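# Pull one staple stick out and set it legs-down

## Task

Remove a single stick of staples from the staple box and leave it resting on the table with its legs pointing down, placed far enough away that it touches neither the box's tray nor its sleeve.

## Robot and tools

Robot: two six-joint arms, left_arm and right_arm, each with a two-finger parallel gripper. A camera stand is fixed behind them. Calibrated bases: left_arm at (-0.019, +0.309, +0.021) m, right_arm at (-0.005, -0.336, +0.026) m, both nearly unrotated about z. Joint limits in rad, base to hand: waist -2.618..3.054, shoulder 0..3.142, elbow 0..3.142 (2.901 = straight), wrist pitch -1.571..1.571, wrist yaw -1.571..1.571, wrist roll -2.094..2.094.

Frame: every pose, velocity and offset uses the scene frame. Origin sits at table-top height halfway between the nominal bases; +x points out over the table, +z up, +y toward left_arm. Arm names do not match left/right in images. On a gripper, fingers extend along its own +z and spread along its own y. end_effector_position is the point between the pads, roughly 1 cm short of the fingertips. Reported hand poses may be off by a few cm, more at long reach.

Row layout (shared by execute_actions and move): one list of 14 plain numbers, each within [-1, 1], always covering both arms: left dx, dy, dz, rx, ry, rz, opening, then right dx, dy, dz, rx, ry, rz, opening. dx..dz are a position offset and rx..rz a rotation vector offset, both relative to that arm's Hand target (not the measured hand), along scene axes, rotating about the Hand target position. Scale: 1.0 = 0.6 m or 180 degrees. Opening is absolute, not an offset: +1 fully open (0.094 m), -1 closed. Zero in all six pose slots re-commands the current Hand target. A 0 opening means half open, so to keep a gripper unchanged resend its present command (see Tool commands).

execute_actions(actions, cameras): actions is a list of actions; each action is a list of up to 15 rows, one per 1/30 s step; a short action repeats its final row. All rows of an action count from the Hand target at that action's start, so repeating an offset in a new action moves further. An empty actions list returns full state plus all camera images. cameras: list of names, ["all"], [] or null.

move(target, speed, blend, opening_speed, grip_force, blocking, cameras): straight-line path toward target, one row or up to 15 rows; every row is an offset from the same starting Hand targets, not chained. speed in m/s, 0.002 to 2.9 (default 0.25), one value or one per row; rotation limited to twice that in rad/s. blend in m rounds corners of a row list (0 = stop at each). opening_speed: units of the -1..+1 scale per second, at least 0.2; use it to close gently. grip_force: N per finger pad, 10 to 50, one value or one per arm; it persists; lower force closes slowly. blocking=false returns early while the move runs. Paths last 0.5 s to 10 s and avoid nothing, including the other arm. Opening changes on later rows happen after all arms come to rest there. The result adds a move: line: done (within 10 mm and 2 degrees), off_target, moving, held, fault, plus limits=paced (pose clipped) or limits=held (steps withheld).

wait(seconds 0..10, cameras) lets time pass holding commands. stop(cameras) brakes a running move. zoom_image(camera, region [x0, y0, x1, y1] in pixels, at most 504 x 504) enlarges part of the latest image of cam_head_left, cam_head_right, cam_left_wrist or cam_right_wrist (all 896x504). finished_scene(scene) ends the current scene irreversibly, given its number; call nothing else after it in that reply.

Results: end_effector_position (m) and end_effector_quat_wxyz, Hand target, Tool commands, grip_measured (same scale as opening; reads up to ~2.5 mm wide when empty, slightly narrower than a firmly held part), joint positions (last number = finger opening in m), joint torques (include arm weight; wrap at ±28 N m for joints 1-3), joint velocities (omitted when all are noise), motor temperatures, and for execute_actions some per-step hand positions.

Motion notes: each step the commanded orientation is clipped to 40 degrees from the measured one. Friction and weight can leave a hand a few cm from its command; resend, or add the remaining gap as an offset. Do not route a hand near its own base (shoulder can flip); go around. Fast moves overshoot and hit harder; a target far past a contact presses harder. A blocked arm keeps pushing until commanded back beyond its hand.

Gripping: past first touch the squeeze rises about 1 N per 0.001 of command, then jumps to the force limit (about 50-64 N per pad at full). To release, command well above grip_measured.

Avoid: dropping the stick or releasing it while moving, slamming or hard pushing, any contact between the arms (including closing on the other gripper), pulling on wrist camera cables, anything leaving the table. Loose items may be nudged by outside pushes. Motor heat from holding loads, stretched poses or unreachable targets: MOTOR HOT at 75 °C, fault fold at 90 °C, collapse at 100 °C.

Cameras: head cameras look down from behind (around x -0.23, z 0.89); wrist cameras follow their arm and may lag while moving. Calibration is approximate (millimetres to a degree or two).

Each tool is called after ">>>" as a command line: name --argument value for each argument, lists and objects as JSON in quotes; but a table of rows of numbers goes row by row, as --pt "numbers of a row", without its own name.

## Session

>>> execute_actions --actions '[]'

>>> zoom_image --camera "cam_head_right" --region '[250, 150, 550, 330]'

Scene clock: 0.00 s.
left_arm: end_effector_position=(+0.3753, +0.3224, +0.1160) grip_measured=+1.000 end_effector_quat_wxyz=(+0.579, -0.087, +0.809, +0.053) | right_arm: end_effector_position=(+0.3921, -0.3415, +0.1503) grip_measured=+1.000 end_effector_quat_wxyz=(+0.631, +0.034, +0.775, +0.007)
Joint positions: left_arm=[-0.059 1.554 0.359 0.852 -0.278 -0.114 0.094] | right_arm=[-0.028 1.526 0.321 0.999 0.028 0.062 0.094]
Joint velocities: within noise
Joint torques (N m): no reading
Motor temperatures (°C): left_arm=[23 28 29 26 24 24 24] | right_arm=[24 24 40 30 24 23 22]
Heat: left arm: 29 °C; right arm: 40 °C.
Hand target: left_arm +0.3780, +0.3230, +0.1232; +0.587, -0.090, +0.803, +0.053 | right_arm +0.3929, -0.3416, +0.1525; +0.632, +0.034, +0.774, +0.007
Tool commands: left_gripper/opening=+1.0 right_gripper/opening=+1.0
camera_calibration:
cam_left_wrist: T_world_to_cam=[[0.21846, -0.975797, 0.00980135, 0.235799], [-0.664351, -0.156076, -0.730944, 0.422614], [0.714782, 0.15317, -0.682367, -0.145562], [0, 0, 0, 1]] pos_world=[0.333296, 0.318347, 0.207269]
cam_right_wrist: T_world_to_cam=[[-0.0182144, -0.998125, -0.0584373, -0.325215], [-0.619461, 0.0571434, -0.782945, 0.415118], [0.784816, 0.0219388, -0.619341, -0.119512], [0, 0, 0, 1]] pos_world=[0.345021, -0.345705, 0.231991]

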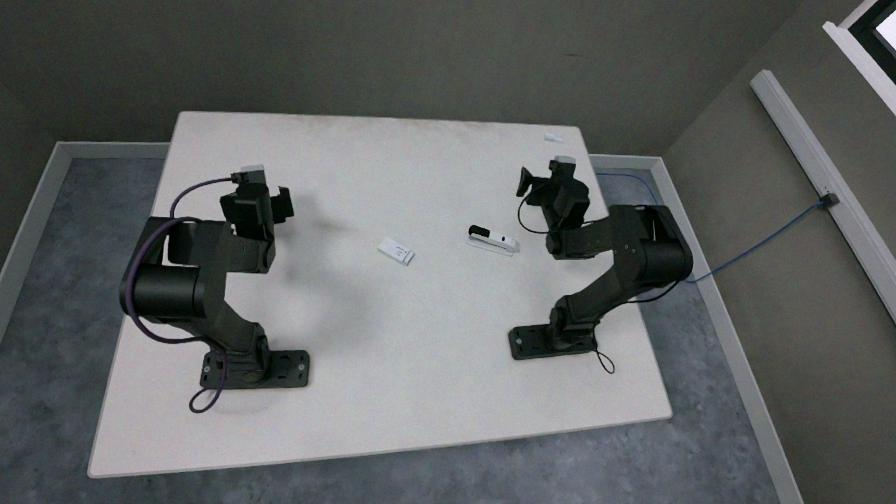

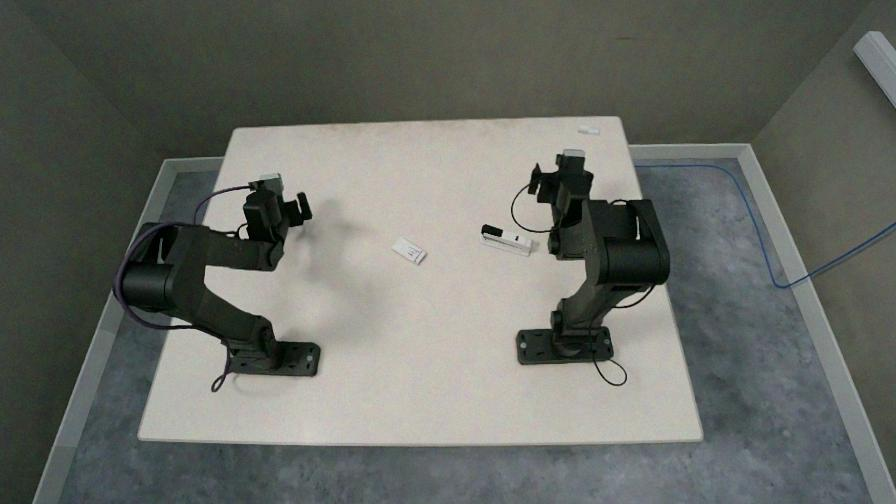

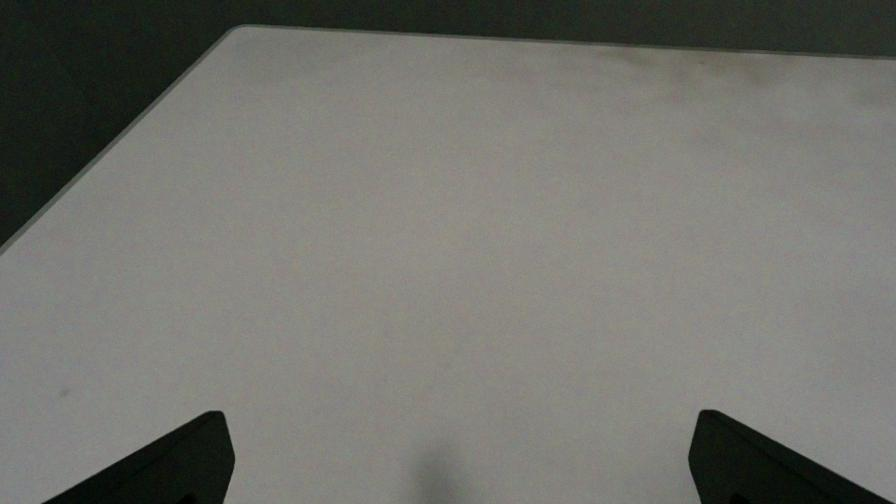

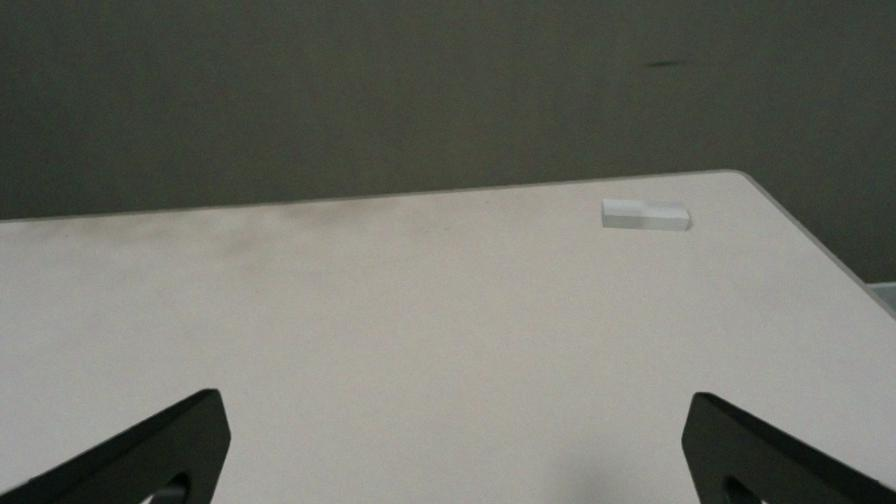

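Scaled by 1.680 from the camera's 896x504 image, which has a finer 1280x720 frame.

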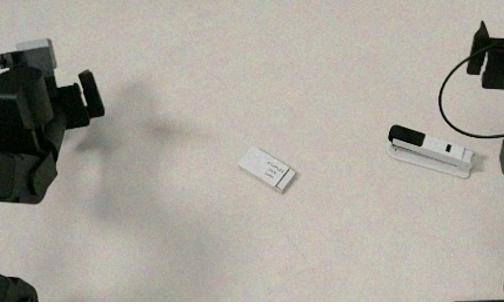

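>>> move --target '[-0.153,-0.488,-0.009,-0.2464,0.3945,0.1842,0.25,-0.3715,0.4543,-0.0942,-0.0617,0.0886,0.3107,0.25]' --cameras '["cam_head_left","cam_left_wrist","cam_right_wrist"]' --speed 0.4 --grip_force '[35,35]'

Scene clock: 35.93 s.
left_arm: end_effector_position=(+0.2926, +0.0302, +0.1175) grip_measured=+0.253 end_effector_quat_wxyz=(-0.068, -0.446, +0.891, -0.054) | right_arm: end_effector_position=(+0.1672, -0.0744, +0.0889) grip_measured=+0.251 end_effector_quat_wxyz=(+0.440, -0.393, +0.776, +0.222)
Joint positions: left_arm=[-0.624 2.11 1.865 -1.288 0.169 -1.593 0.059] | right_arm=[1.007 1.141 0.176 0.423 0.082 0.048 0.059]
Joint torques (N m): left_arm=[-0.68 -7.53 8.7 -0.34 0.13 -0.08] | right_arm=[0.65 -1.81 7.28 2.37 0.14 0.05]
Heat: left arm: 30 °C; right arm: 41 °C.
Hand target: left_arm +0.2863, +0.0302, +0.1178; -0.078, -0.448, +0.890, -0.039 | right_arm +0.1700, -0.0691, +0.0959; +0.447, -0.389, +0.774, +0.225
Off the commanded pose: left_arm 0.006 m, 2 deg | right_arm 0.009 m, 1 deg.
grip_force (N): 35, 35
move: done
camera_calibration:
cam_left_wrist: T_world_to_cam=[[0.800467, -0.599115, 0.0177025, -0.213848], [-0.505454, -0.658867, 0.557145, 0.140527], [-0.32213, -0.454924, -0.830227, 0.29851], [0, 0, 0, 1]] pos_world=[0.338367, 0.100269, 0.173323]
cam_right_wrist: T_world_to_cam=[[0.819224, -0.573374, -0.0107168, -0.178952], [-0.488585, -0.688051, -0.536536, 0.113301], [0.300262, 0.444779, -0.843809, 0.145509], [0, 0, 0, 1]] pos_world=[0.158268, -0.0893694, 0.181654]
Images, in order (width x height): cam_head_left 896x504, cam_left_wrist 896x504, cam_right_wrist 896x504.

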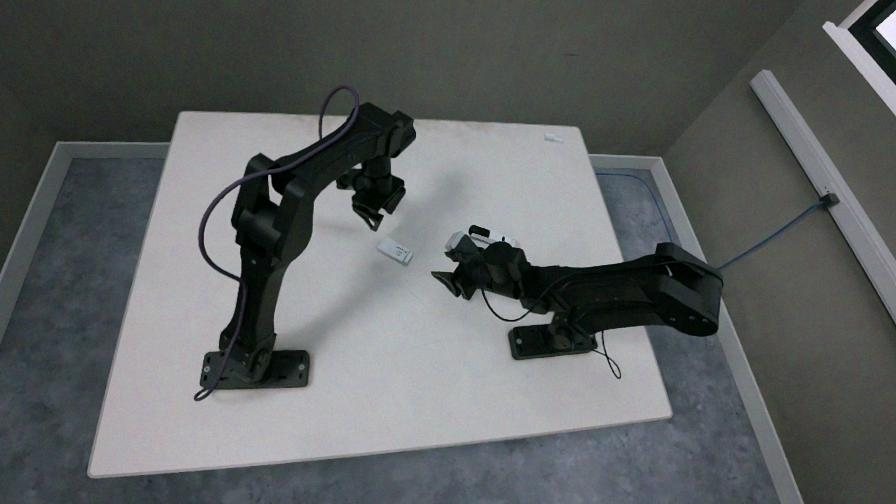

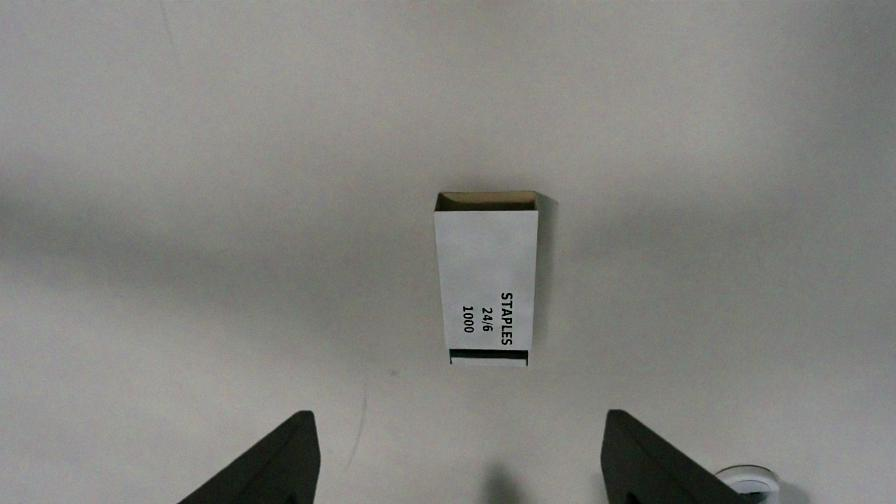

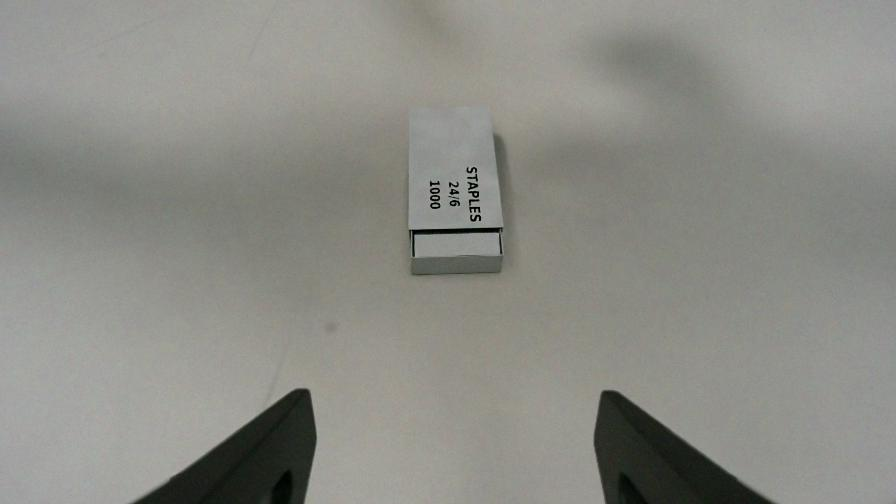

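>>> move --target '[0.0087,-0.0337,-0.0997,0,0,0,0.25,0.0467,0.0585,-0.0782,0,0,0.0139,0.25]' --cameras '["cam_left_wrist","cam_right_wrist"]' --speed 0.2

Scene clock: 58.97 s.
left_arm: end_effector_position=(+0.2987, +0.0087, +0.0594) grip_measured=+0.253 end_effector_quat_wxyz=(-0.070, -0.446, +0.891, -0.051) | right_arm: end_effector_position=(+0.1936, -0.0385, +0.0458) grip_measured=+0.251 end_effector_quat_wxyz=(+0.437, -0.406, +0.769, +0.230)
Joint positions: left_arm=[-0.654 2.216 1.802 -1.12 0.17 -1.623 0.059] | right_arm=[0.96 1.673 0.251 0.884 0.012 0.006 0.059]
Joint torques (N m): left_arm=[-0.58 -9.03 6.42 -0.17 0.11 -0.09] | right_arm=[-0.96 -3.95 5.19 2.48 -0.14 -0.07]
Heat: left arm: 32 °C; right arm: 41 °C.
Hand target: left_arm +0.2916, +0.0100, +0.0580; -0.078, -0.448, +0.890, -0.039 | right_arm +0.1980, -0.0339, +0.0491; +0.442, -0.406, +0.765, +0.235
Off the commanded pose: left_arm 0.007 m, 2 deg | right_arm 0.007 m, 1 deg.
grip_force (N): 35, 35
move: done
camera_calibration:
cam_left_wrist: T_world_to_cam=[[0.800299, -0.599506, 0.0106765, -0.230091], [-0.501799, -0.659909, 0.559211, 0.160703], [-0.328205, -0.452894, -0.828956, 0.2441], [0, 0, 0, 1]] pos_world=[0.344897, 0.07866, 0.114938]
cam_right_wrist: T_world_to_cam=[[0.838651, -0.54457, -0.0103854, -0.183051], [-0.463699, -0.703846, -0.53813, 0.122525], [0.28574, 0.456119, -0.842798, 0.0884251], [0, 0, 0, 1]] pos_world=[0.185064, -0.0537774, 0.138558]
Images, in order (width x height): cam_left_wrist 896x504, cam_right_wrist 896x504.

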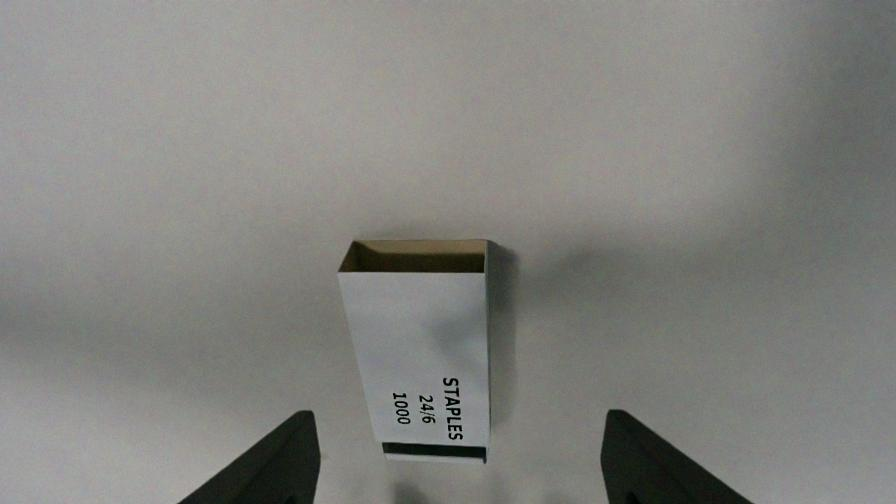

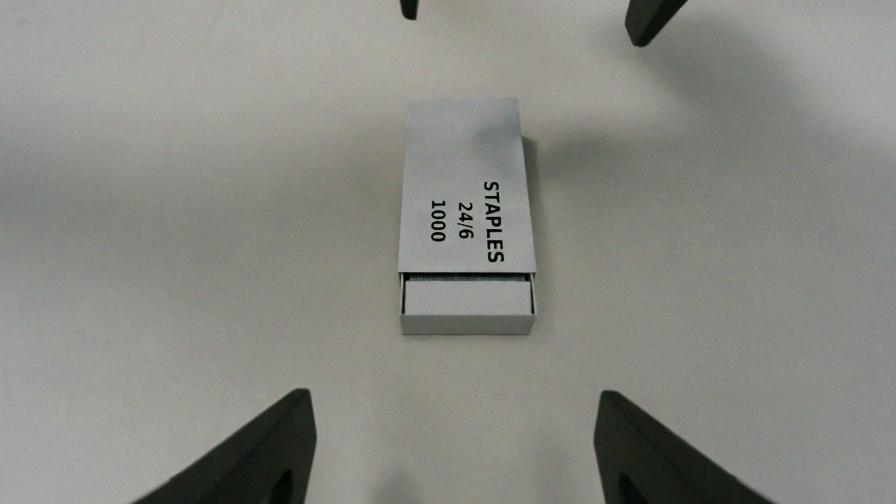

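>>> move --pt "-0.0093 0.0127 -0.022 0 0 0 0.25 0 0 0 0 0 0 0.25" --pt "-0.0093 0.0127 -0.0667 0 0 0 0.25 0 0 0 0 0 0 0.25" --cameras '["cam_left_wrist","cam_right_wrist"]' --speed 0.12 --blend '[0.005,0]'

Scene clock: 70.87 s.
left_arm: end_effector_position=(+0.2933, +0.0131, +0.0230) grip_measured=+0.253 end_effector_quat_wxyz=(-0.069, -0.446, +0.891, -0.055) | right_arm: end_effector_position=(+0.1937, -0.0384, +0.0459) grip_measured=+0.251 end_effector_quat_wxyz=(+0.437, -0.406, +0.769, +0.230)
Joint positions: left_arm=[-0.654 2.216 1.653 -0.962 0.17 -1.623 0.059] | right_arm=[0.96 1.673 0.251 0.884 0.012 0.006 0.059]
Joint torques (N m): left_arm=[-0.03 -8.55 5.71 -0.16 0.13 0.07] | right_arm=[-0.95 -3.95 5.2 2.49 -0.14 -0.07]
Heat: left arm: 32 °C; right arm: 40 °C.
Hand target: left_arm +0.2859, +0.0177, +0.0179; -0.078, -0.448, +0.890, -0.039 | right_arm +0.1980, -0.0340, +0.0490; +0.442, -0.406, +0.765, +0.235
Off the commanded pose: left_arm 0.010 m, 2 deg | right_arm 0.007 m, 1 deg.
grip_force (N): 35, 35
move: done
camera_calibration:
cam_left_wrist: T_world_to_cam=[[0.800133, -0.599496, 0.0198101, -0.222947], [-0.505803, -0.656594, 0.559507, 0.182372], [-0.322415, -0.4577, -0.828589, 0.212574], [0, 0, 0, 1]] pos_world=[0.339169, 0.0833837, 0.0785147]
cam_right_wrist: T_world_to_cam=[[0.838641, -0.544586, -0.0103957, -0.183048], [-0.4636, -0.703646, -0.538476, 0.122567], [0.285932, 0.456408, -0.842576, 0.0883745], [0, 0, 0, 1]] pos_world=[0.185065, -0.0537768, 0.138559]
Images, in order (width x height): cam_left_wrist 896x504, cam_right_wrist 896x504.

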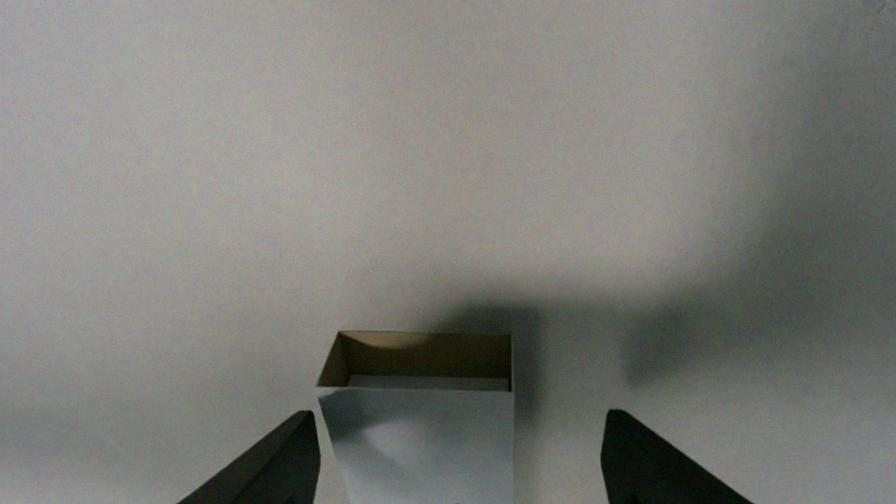

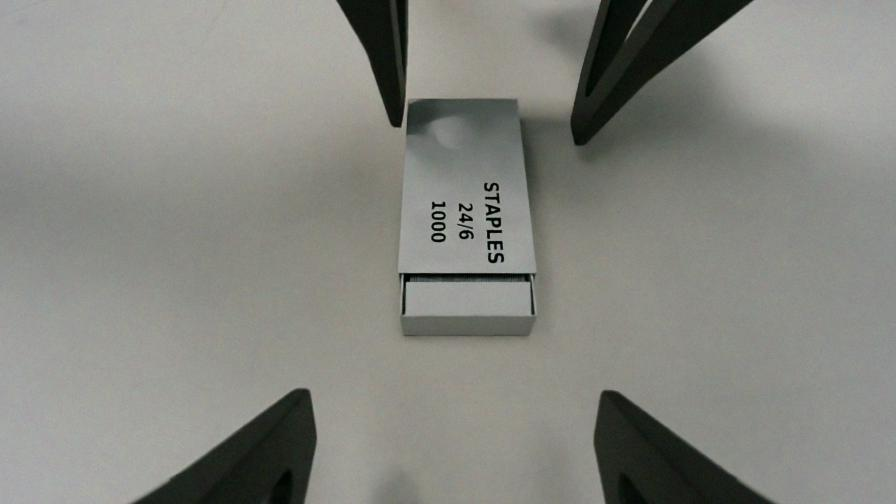

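>>> move --pt "-0.008 0.006 -0.003 0 0 0 0.25 0 0 0 0 0 0 0.25" --pt "-0.008 0.006 -0.003 0 0 0 -0.25 0 0 0 0 0 0 0.25" --cameras '["cam_left_wrist","cam_right_wrist"]' --speed 0.1 --opening_speed 0.4 --grip_force '[18,35]'

Scene clock: 81.17 s.
left_arm: end_effector_position=(+0.2873, +0.0181, +0.0134) grip_measured=-0.168 end_effector_quat_wxyz=(-0.072, -0.446, +0.891, -0.047) | right_arm: end_effector_position=(+0.1937, -0.0384, +0.0459) grip_measured=+0.251 end_effector_quat_wxyz=(+0.437, -0.406, +0.769, +0.230)
Joint positions: left_arm=[-0.654 2.216 1.613 -0.94 0.17 -1.623 0.039] | right_arm=[0.96 1.673 0.251 0.884 0.012 0.006 0.059]
Joint torques (N m): left_arm=[-0.21 -9.85 5.64 -0.15 0.14 0] | right_arm=[-0.95 -3.95 5.19 2.48 -0.14 -0.07]
Heat: left arm: 32 °C; right arm: 40 °C.
Hand target: left_arm +0.2811, +0.0213, +0.0161; -0.078, -0.448, +0.890, -0.039 | right_arm +0.1980, -0.0340, +0.0490; +0.442, -0.406, +0.765, +0.235
Off the commanded pose: left_arm 0.007 m, 1 deg | right_arm 0.007 m, 1 deg.
grip_force (N): 18, 35
move: done
camera_calibration:
cam_left_wrist: T_world_to_cam=[[0.800336, -0.599548, 0.00188424, -0.214699], [-0.498028, -0.663061, 0.558854, 0.185835], [-0.33381, -0.448209, -0.829264, 0.208028], [0, 0, 0, 1]] pos_world=[0.333824, 0.0877372, 0.06906]
cam_right_wrist: T_world_to_cam=[[0.838641, -0.544586, -0.0103957, -0.183048], [-0.4636, -0.703646, -0.538476, 0.122567], [0.285932, 0.456408, -0.842576, 0.0883745], [0, 0, 0, 1]] pos_world=[0.185065, -0.0537768, 0.138559]
Images, in order (width x height): cam_left_wrist 896x504, cam_right_wrist 896x504.

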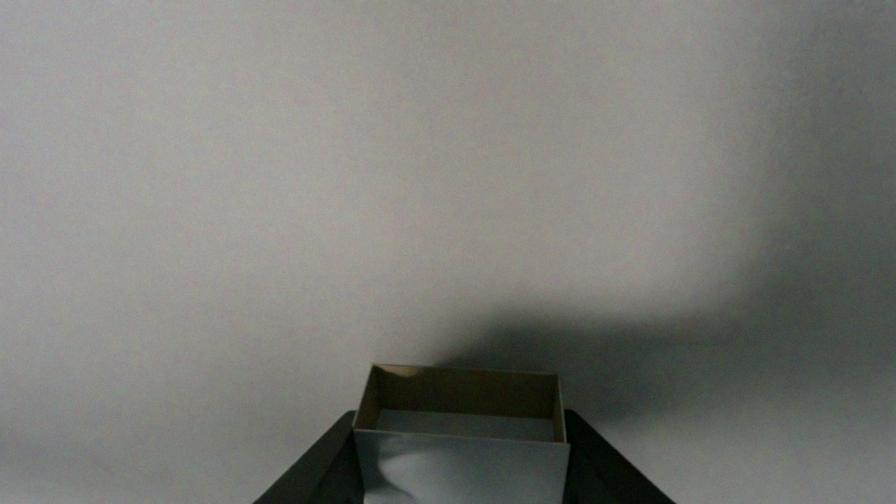

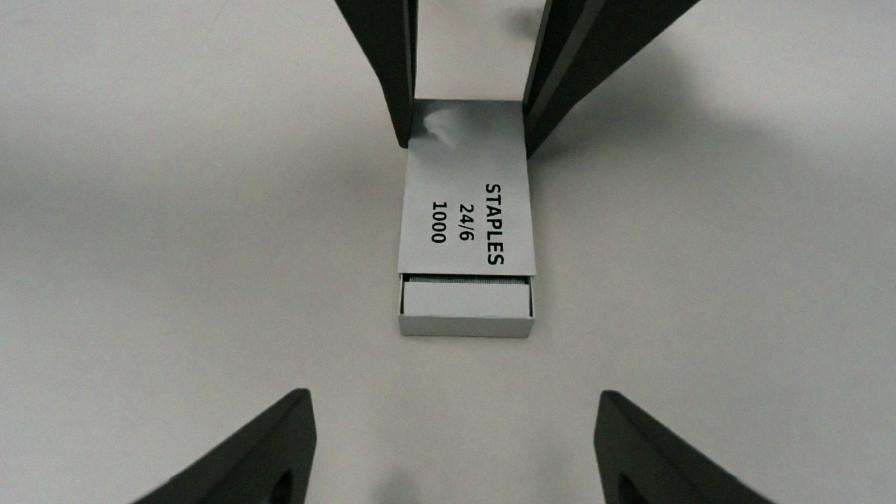

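>>> move --target '[0,0,0,0,0,0,-0.25,0.0358,0.0458,-0.0467,0,0,0,0.15]' --cameras '["cam_right_wrist"]' --speed 0.12

Scene clock: 88.13 s.
left_arm: end_effector_position=(+0.2873, +0.0181, +0.0134) grip_measured=-0.172 end_effector_quat_wxyz=(-0.072, -0.446, +0.891, -0.047) | right_arm: end_effector_position=(+0.2167, -0.0079, +0.0220) grip_measured=+0.151 end_effector_quat_wxyz=(+0.441, -0.405, +0.766, +0.233)
Joint positions: left_arm=[-0.654 2.216 1.613 -0.94 0.17 -1.623 0.039] | right_arm=[0.95 1.935 0.387 1.021 0.003 0.001 0.054]
Joint torques (N m): left_arm=[-0.1 -9.69 5.55 -0.15 0.13 0.02] | right_arm=[-0.96 -5.31 4.07 2.5 -0.14 -0.05]
Motor temperatures (°C): left_arm=[23 33 30 26 24 24 24] | right_arm=[24 25 40 33 24 23 22]
Heat: left arm: 33 °C; right arm: 40 °C.
Hand target: left_arm +0.2811, +0.0213, +0.0161; -0.078, -0.448, +0.890, -0.039 | right_arm +0.2195, -0.0064, +0.0210; +0.442, -0.406, +0.765, +0.235
Off the commanded pose: left_arm 0.007 m, 1 deg | right_arm 0.003 m, 0 deg.
grip_force (N): 18, 35
move: done
camera_calibration:
cam_right_wrist: T_world_to_cam=[[0.838944, -0.544114, -0.0106, -0.18602], [-0.460339, -0.699117, -0.547104, 0.14142], [0.290276, 0.463869, -0.836998, 0.0468041], [0, 0, 0, 1]] pos_world=[0.207576, -0.0240579, 0.114575]
Images, in order (width x height): cam_right_wrist 896x504.

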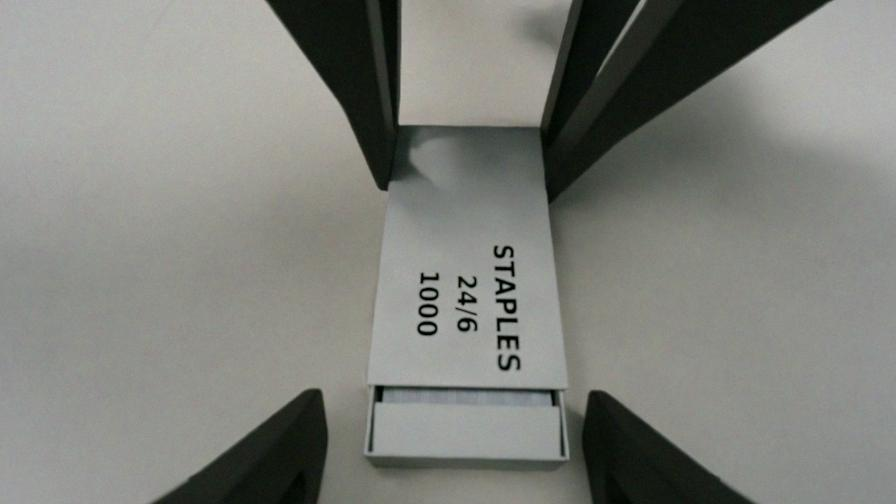

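>>> move --pt "0 0 0 0 0 0 -0.25 0 0 0 0 0 0 -0.28" --pt "0 0 0 0 0 0 -0.25 -0.0438 -0.0642 0 0 0 0 -0.28" --cameras '["cam_right_wrist"]' --speed 0.08 --opening_speed 0.4 --grip_force '[18,18]'

>>> zoom_image --camera "cam_right_wrist" --region '[340, 180, 590, 490]'

Scene clock: 98.20 s.
left_arm: end_effector_position=(+0.2868, +0.0167, +0.0136) grip_measured=-0.173 end_effector_quat_wxyz=(-0.075, -0.446, +0.890, -0.050) | right_arm: end_effector_position=(+0.1934, -0.0421, +0.0199) grip_measured=-0.199 end_effector_quat_wxyz=(+0.443, -0.405, +0.765, +0.234)
Joint positions: left_arm=[-0.654 2.216 1.613 -0.937 0.178 -1.623 0.039] | right_arm=[0.95 1.898 0.217 1.159 0.002 0 0.038]
Joint torques (N m): left_arm=[-0.24 -9.81 5.68 -0.2 0.06 -0.05] | right_arm=[-1.09 -6.41 2.14 2.33 -0.15 -0.07]
Heat: left arm: 34 °C; right arm: 40 °C.
Hand target: left_arm +0.2811, +0.0214, +0.0161; -0.078, -0.448, +0.890, -0.039 | right_arm +0.1932, -0.0450, +0.0210; +0.442, -0.406, +0.765, +0.235
Off the commanded pose: left_arm 0.008 m, 1 deg | right_arm 0.003 m, 0 deg.
grip_force (N): 18, 18
move: done
camera_calibration:
cam_right_wrist: T_world_to_cam=[[0.839256, -0.543637, -0.0103508, -0.185182], [-0.458302, -0.697017, -0.551478, 0.105348], [0.292589, 0.467575, -0.834126, 0.06738], [0, 0, 0, 1]] pos_world=[0.183982, -0.0587479, 0.112384]
Images, in order (width x height): cam_right_wrist 896x504.

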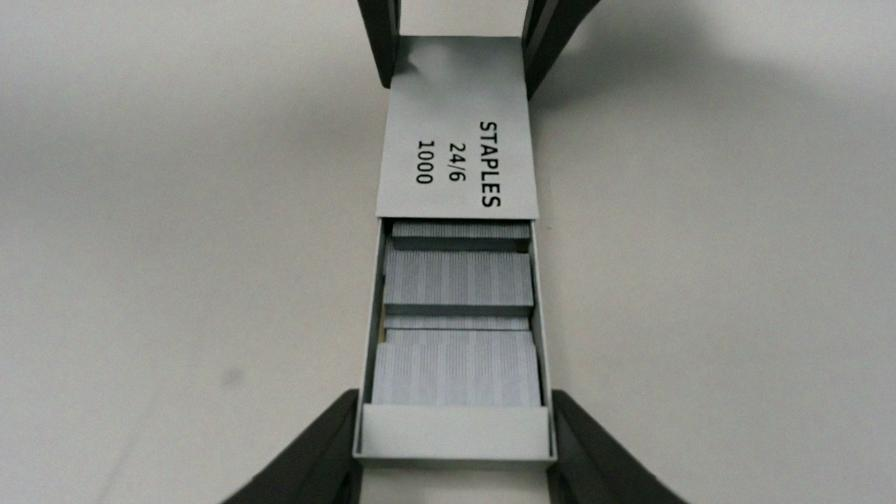

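Scaled by 1.626 from the camera's 896x504 image, which has a finer 1280x720 frame.

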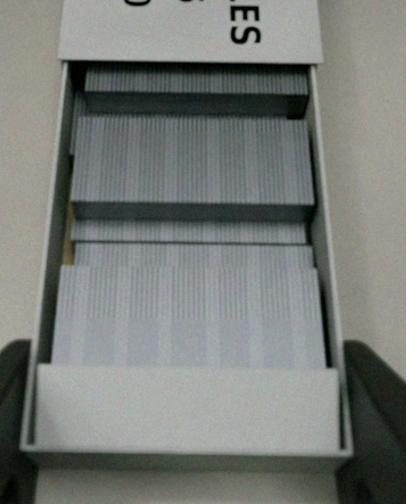

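>>> move --pt "0 0 0 0 0 0 -0.25 -0.0113 -0.0165 0 0 0 0 -0.28" --pt "0 0 0 0 0 0 0.0 -0.0113 -0.0165 0 0 0 0 0.0" --pt "0 0 0.15 0 0 0 0.0 -0.0613 -0.0895 0.09 0 0 0 0.0" --cameras '["cam_left_wrist","cam_right_wrist"]' --speed '[0.06,0.06,0.15]'

Scene clock: 129.67 s.
left_arm: end_effector_position=(+0.2848, +0.0183, +0.0911) grip_measured=-0.003 end_effector_quat_wxyz=(-0.080, -0.447, +0.890, -0.039) | right_arm: end_effector_position=(+0.1542, -0.1007, +0.0701) grip_measured=-0.001 end_effector_quat_wxyz=(+0.439, -0.406, +0.767, +0.232)
Joint positions: left_arm=[-0.654 2.158 1.835 -1.24 0.178 -1.623 0.047] | right_arm=[0.947 1.046 0.033 0.481 0 -0.001 0.047]
Joint torques (N m): left_arm=[-0.24 -10.77 7.92 -0.43 0.1 0.01] | right_arm=[-1.03 -1.95 6.56 2.21 -0.15 -0.07]
Heat: left arm: 35 °C; right arm: 39 °C.
Hand target: left_arm +0.2811, +0.0213, +0.1061; -0.078, -0.448, +0.890, -0.039 | right_arm +0.1564, -0.0986, +0.0751; +0.442, -0.406, +0.765, +0.235
Off the commanded pose: left_arm 0.016 m, 0 deg | right_arm 0.006 m, 1 deg.
grip_force (N): 18, 18
move: off_target (left_arm)
camera_calibration:
cam_left_wrist: T_world_to_cam=[[0.800072, -0.599613, -0.0186974, -0.210765], [-0.486495, -0.666742, 0.564604, 0.137631], [-0.351011, -0.442628, -0.82515, 0.276132], [0, 0, 0, 1]] pos_world=[0.332509, 0.0876101, 0.146202]
cam_right_wrist: T_world_to_cam=[[0.839062, -0.543933, -0.0106168, -0.183734], [-0.461645, -0.701529, -0.5429, 0.0737473], [0.287853, 0.460428, -0.83973, 0.148476], [0, 0, 0, 1]] pos_world=[0.14547, -0.116566, 0.162767]
Images, in order (width x height): cam_left_wrist 896x504, cam_right_wrist 896x504.

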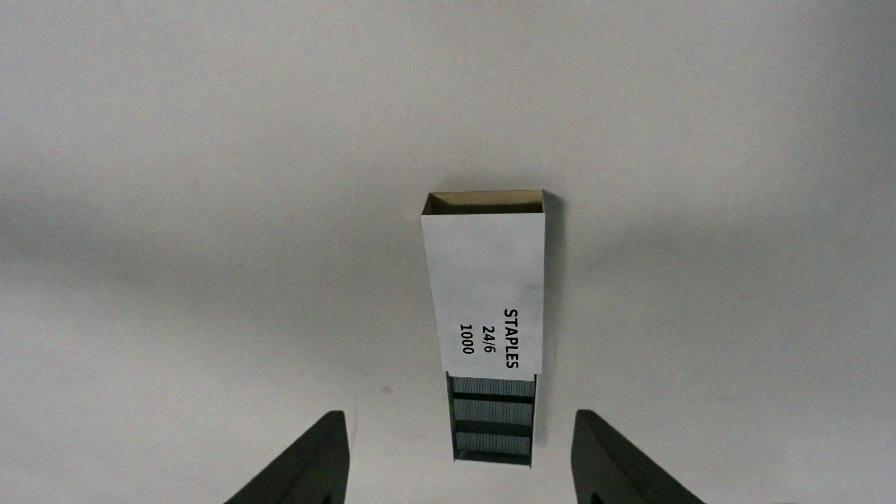

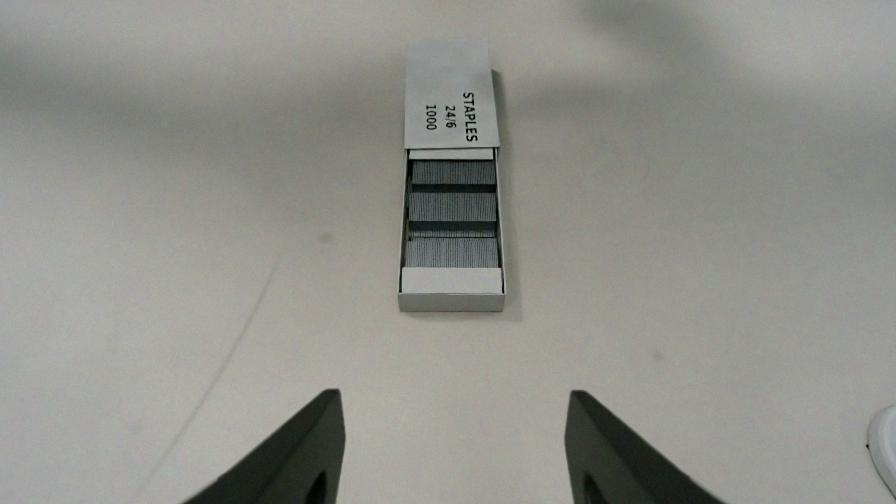

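>>> move --target '[-0.110,-0.112,-0.03,0.0255,-0.151,-0.478,-0.6,0.289,-0.286,0.158,0.0635,-0.0872,-0.3243,0.0]' --cameras '["cam_left_wrist"]' --speed 0.4 --grip_force '[35,35]'

>>> zoom_image --camera "cam_left_wrist" --region '[380, 180, 660, 360]'

Scene clock: 136.93 s.
left_arm: end_effector_position=(+0.2151, -0.0487, +0.0742) grip_measured=-0.597 end_effector_quat_wxyz=(+0.111, +0.288, +0.950, -0.038) | right_arm: end_effector_position=(+0.3243, -0.2672, +0.1608) grip_measured=-0.001 end_effector_quat_wxyz=(+0.623, +0.021, +0.782, +0.008)
Joint positions: left_arm=[-0.997 1.999 1.511 -0.868 -0.093 -0.435 0.019] | right_arm=[0.403 1.154 0.184 0.721 0.429 0.145 0.047]
Joint torques (N m): left_arm=[-0.43 -10.89 6.06 0.29 -0.26 0.08] | right_arm=[-0.94 -1.92 7.31 2.53 0.21 0.06]
Heat: left arm: 36 °C; right arm: 40 °C.
Hand target: left_arm +0.2150, -0.0459, +0.0881; +0.125, +0.291, +0.948, -0.038 | right_arm +0.3298, -0.2702, +0.1699; +0.632, +0.034, +0.774, +0.007
Off the commanded pose: left_arm 0.014 m, 2 deg | right_arm 0.011 m, 2 deg.
grip_force (N): 35, 35
move: off_target (left_arm, right_arm)
camera_calibration:
cam_left_wrist: T_world_to_cam=[[-0.553254, -0.832956, -0.00970617, 0.083498], [-0.819444, 0.542111, 0.186082, 0.227067], [-0.149736, 0.110904, -0.982486, 0.203445], [0, 0, 0, 1]] pos_world=[0.262727, -0.0761083, 0.158439]
Images, in order (width x height): cam_left_wrist 896x504.

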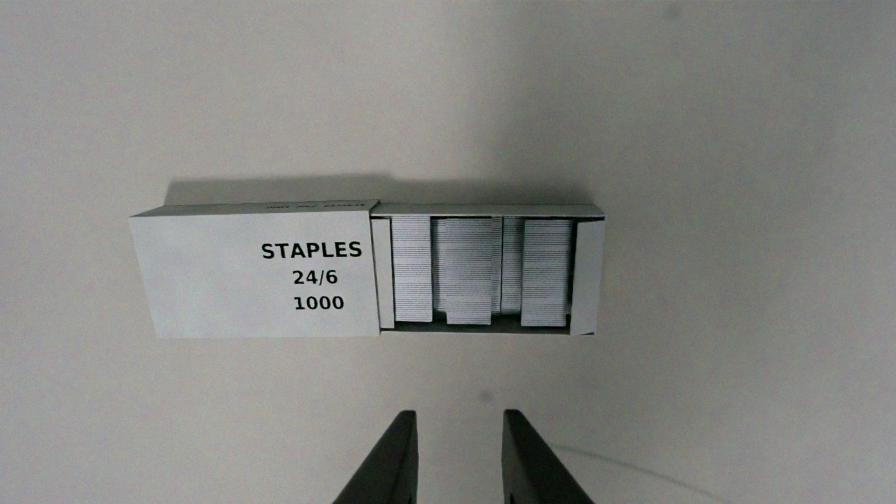

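Scaled by 1.800 from the camera's 896x504 image, which has a finer 1280x720 frame.

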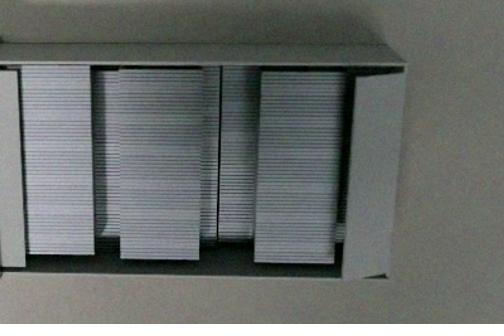

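>>> move --target '[0.0233,-0.0243,-0.0835,0,0,0,-0.625,0,0,0,0,0,0,0.0]' --cameras '["cam_left_wrist"]' --speed 0.15

>>> zoom_image --camera "cam_left_wrist" --region '[320, 300, 600, 480]'

Scene clock: 148.17 s.
left_arm: end_effector_position=(+0.2256, -0.0663, +0.0404) grip_measured=-0.622 end_effector_quat_wxyz=(+0.125, +0.293, +0.947, -0.049) | right_arm: end_effector_position=(+0.3243, -0.2673, +0.1609) grip_measured=-0.001 end_effector_quat_wxyz=(+0.623, +0.021, +0.782, +0.008)
Joint positions: left_arm=[-0.997 2.081 1.485 -0.722 -0.093 -0.423 0.018] | right_arm=[0.403 1.154 0.184 0.722 0.429 0.145 0.047]
Joint torques (N m): left_arm=[0.68 -8.28 6.5 0.35 -0.2 0.09] | right_arm=[-0.94 -1.91 7.34 2.57 0.21 0.06]
Heat: left arm: 35 °C; right arm: 41 °C.
Hand target: left_arm +0.2290, -0.0605, +0.0380; +0.125, +0.291, +0.948, -0.038 | right_arm +0.3298, -0.2702, +0.1698; +0.632, +0.034, +0.774, +0.007
Off the commanded pose: left_arm 0.007 m, 1 deg | right_arm 0.011 m, 2 deg.
grip_force (N): 35, 35
move: off_target (right_arm)
camera_calibration:
cam_left_wrist: T_world_to_cam=[[-0.56274, -0.826626, 0.0035176, 0.0763572], [-0.816693, 0.556625, 0.152255, 0.253243], [-0.127816, 0.0828071, -0.988335, 0.167257], [0, 0, 0, 1]] pos_world=[0.271169, -0.0916925, 0.12648]
Images, in order (width x height): cam_left_wrist 896x504.

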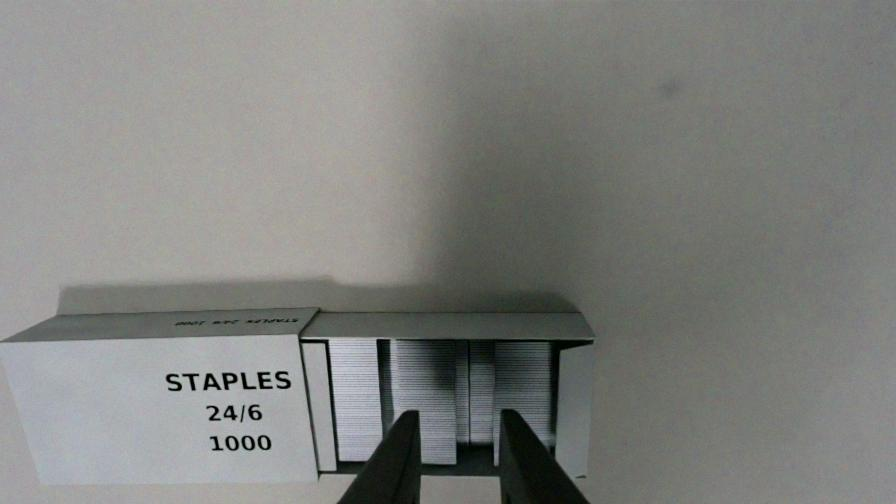

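Scaled by 1.800 from the camera's 896x504 image, which has a finer 1280x720 frame.

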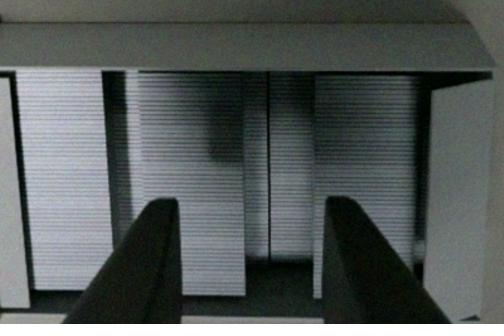

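>>> move --target '[0.0045,0.0075,-0.006,0,0,0,-0.625,0,0,0,0,0,0,0.0]' --cameras '["cam_left_wrist"]' --speed 0.1

>>> zoom_image --camera "cam_left_wrist" --region '[320, 300, 600, 480]'

Scene clock: 159.87 s.
left_arm: end_effector_position=(+0.2294, -0.0627, +0.0368) grip_measured=-0.622 end_effector_quat_wxyz=(+0.126, +0.292, +0.947, -0.049) | right_arm: end_effector_position=(+0.3243, -0.2673, +0.1609) grip_measured=-0.001 end_effector_quat_wxyz=(+0.623, +0.021, +0.782, +0.008)
Joint positions: left_arm=[-0.986 2.081 1.469 -0.703 -0.093 -0.412 0.018] | right_arm=[0.403 1.154 0.184 0.722 0.429 0.145 0.047]
Joint torques (N m): left_arm=[0.9 -8.55 5.96 0.38 -0.18 0.13] | right_arm=[-0.94 -1.91 7.31 2.56 0.21 0.05]
Heat: left arm: 35 °C; right arm: 41 °C.
Hand target: left_arm +0.2318, -0.0560, +0.0344; +0.125, +0.291, +0.948, -0.038 | right_arm +0.3298, -0.2702, +0.1698; +0.632, +0.034, +0.774, +0.007
Off the commanded pose: left_arm 0.008 m, 1 deg | right_arm 0.011 m, 2 deg.
grip_force (N): 35, 35
move: off_target (right_arm)
camera_calibration:
cam_left_wrist: T_world_to_cam=[[-0.562094, -0.827072, 0.00149714, 0.0813941], [-0.817584, 0.555918, 0.150037, 0.255156], [-0.124924, 0.0831109, -0.988679, 0.163236], [0, 0, 0, 1]] pos_world=[0.274755, -0.0880937, 0.122983]
Images, in order (width x height): cam_left_wrist 896x504.

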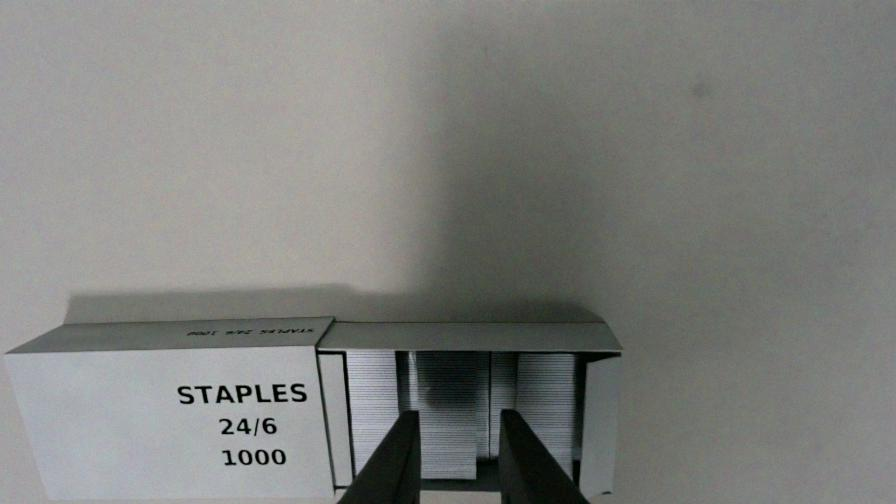

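Scaled by 1.800 from the camera's 896x504 image, which has a finer 1280x720 frame.

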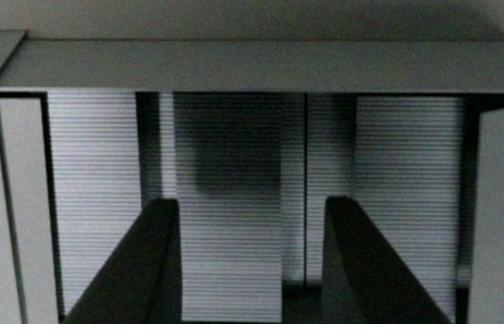

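>>> move --target '[0.0015,0.003,-0.0105,0,0,0,-0.625,0,0,0,0,0,0,0.0]' --cameras '["cam_left_wrist"]' --speed 0.1

>>> zoom_image --camera "cam_left_wrist" --region '[320, 300, 600, 480]'

Scene clock: 166.63 s.
left_arm: end_effector_position=(+0.2303, -0.0617, +0.0328) grip_measured=-0.622 end_effector_quat_wxyz=(+0.129, +0.293, +0.946, -0.050) | right_arm: end_effector_position=(+0.3243, -0.2673, +0.1609) grip_measured=-0.001 end_effector_quat_wxyz=(+0.623, +0.021, +0.782, +0.008)
Joint positions: left_arm=[-0.983 2.081 1.45 -0.679 -0.093 -0.408 0.018] | right_arm=[0.403 1.154 0.184 0.722 0.429 0.145 0.047]
Joint torques (N m): left_arm=[0.83 -8.12 5.82 0.39 -0.17 0.06] | right_arm=[-0.95 -1.91 7.31 2.56 0.21 0.06]
Heat: left arm: 35 °C; right arm: 41 °C.
Hand target: left_arm +0.2328, -0.0542, +0.0281; +0.125, +0.291, +0.948, -0.038 | right_arm +0.3298, -0.2702, +0.1698; +0.632, +0.034, +0.774, +0.007
Off the commanded pose: left_arm 0.009 m, 1 deg | right_arm 0.011 m, 2 deg.
grip_force (N): 35, 35
move: off_target (right_arm)
camera_calibration:
cam_left_wrist: T_world_to_cam=[[-0.562917, -0.826509, 0.00274168, 0.0829451], [-0.817591, 0.557323, 0.144696, 0.256236], [-0.12112, 0.0792101, -0.989472, 0.158144], [0, 0, 0, 1]] pos_world=[0.275342, -0.0867777, 0.119175]
Images, in order (width x height): cam_left_wrist 896x504.

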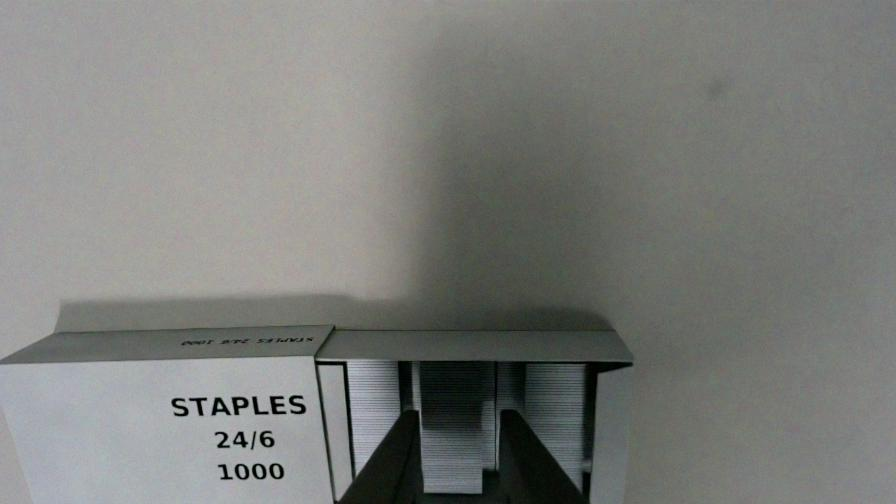

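Scaled by 1.800 from the camera's 896x504 image, which has a finer 1280x720 frame.

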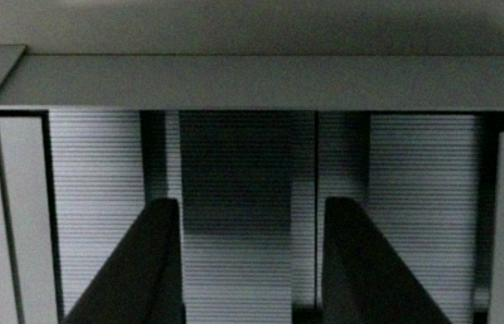

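>>> move --target '[0.0005,0.0015,-0.014,0,0,0,-0.625,0,0,0,0,0,0,0.0]' --cameras '["cam_left_wrist"]' --speed 0.06

>>> zoom_image --camera "cam_left_wrist" --region '[320, 300, 600, 480]'

Scene clock: 172.17 s.
left_arm: end_effector_position=(+0.2306, -0.0620, +0.0288) grip_measured=-0.622 end_effector_quat_wxyz=(+0.132, +0.293, +0.945, -0.053) | right_arm: end_effector_position=(+0.3243, -0.2673, +0.1609) grip_measured=-0.001 end_effector_quat_wxyz=(+0.623, +0.021, +0.782, +0.008)
Joint positions: left_arm=[-0.983 2.081 1.43 -0.649 -0.093 -0.406 0.018] | right_arm=[0.403 1.154 0.184 0.722 0.429 0.145 0.047]
Joint torques (N m): left_arm=[0.91 -7.35 5.86 0.45 -0.18 0.04] | right_arm=[-0.95 -1.91 7.32 2.57 0.21 0.06]
Heat: left arm: 35 °C; right arm: 41 °C.
Hand target: left_arm +0.2330, -0.0532, +0.0197; +0.125, +0.291, +0.948, -0.038 | right_arm +0.3298, -0.2702, +0.1698; +0.632, +0.034, +0.774, +0.007
Off the commanded pose: left_arm 0.013 m, 2 deg | right_arm 0.011 m, 2 deg.
grip_force (N): 35, 35
move: off_target (left_arm, right_arm)
camera_calibration:
cam_left_wrist: T_world_to_cam=[[-0.564469, -0.825431, 0.00623694, 0.0830831], [-0.817331, 0.559955, 0.135723, 0.25755], [-0.115522, 0.0715135, -0.990727, 0.152547], [0, 0, 0, 1]] pos_world=[0.275024, -0.0865464, 0.115658]
Images, in order (width x height): cam_left_wrist 896x504.

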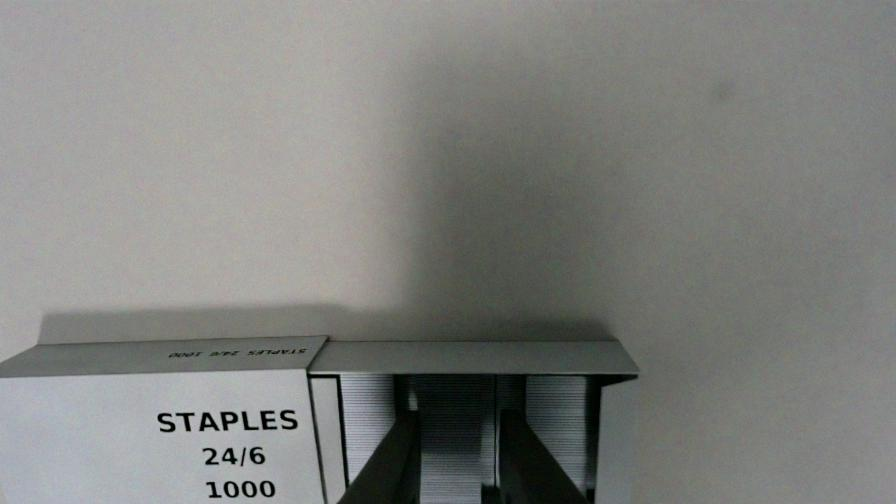

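Scaled by 1.800 from the camera's 896x504 image, which has a finer 1280x720 frame.

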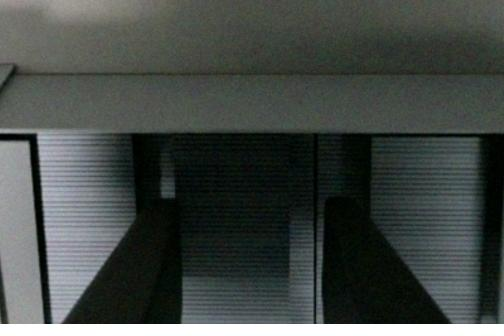

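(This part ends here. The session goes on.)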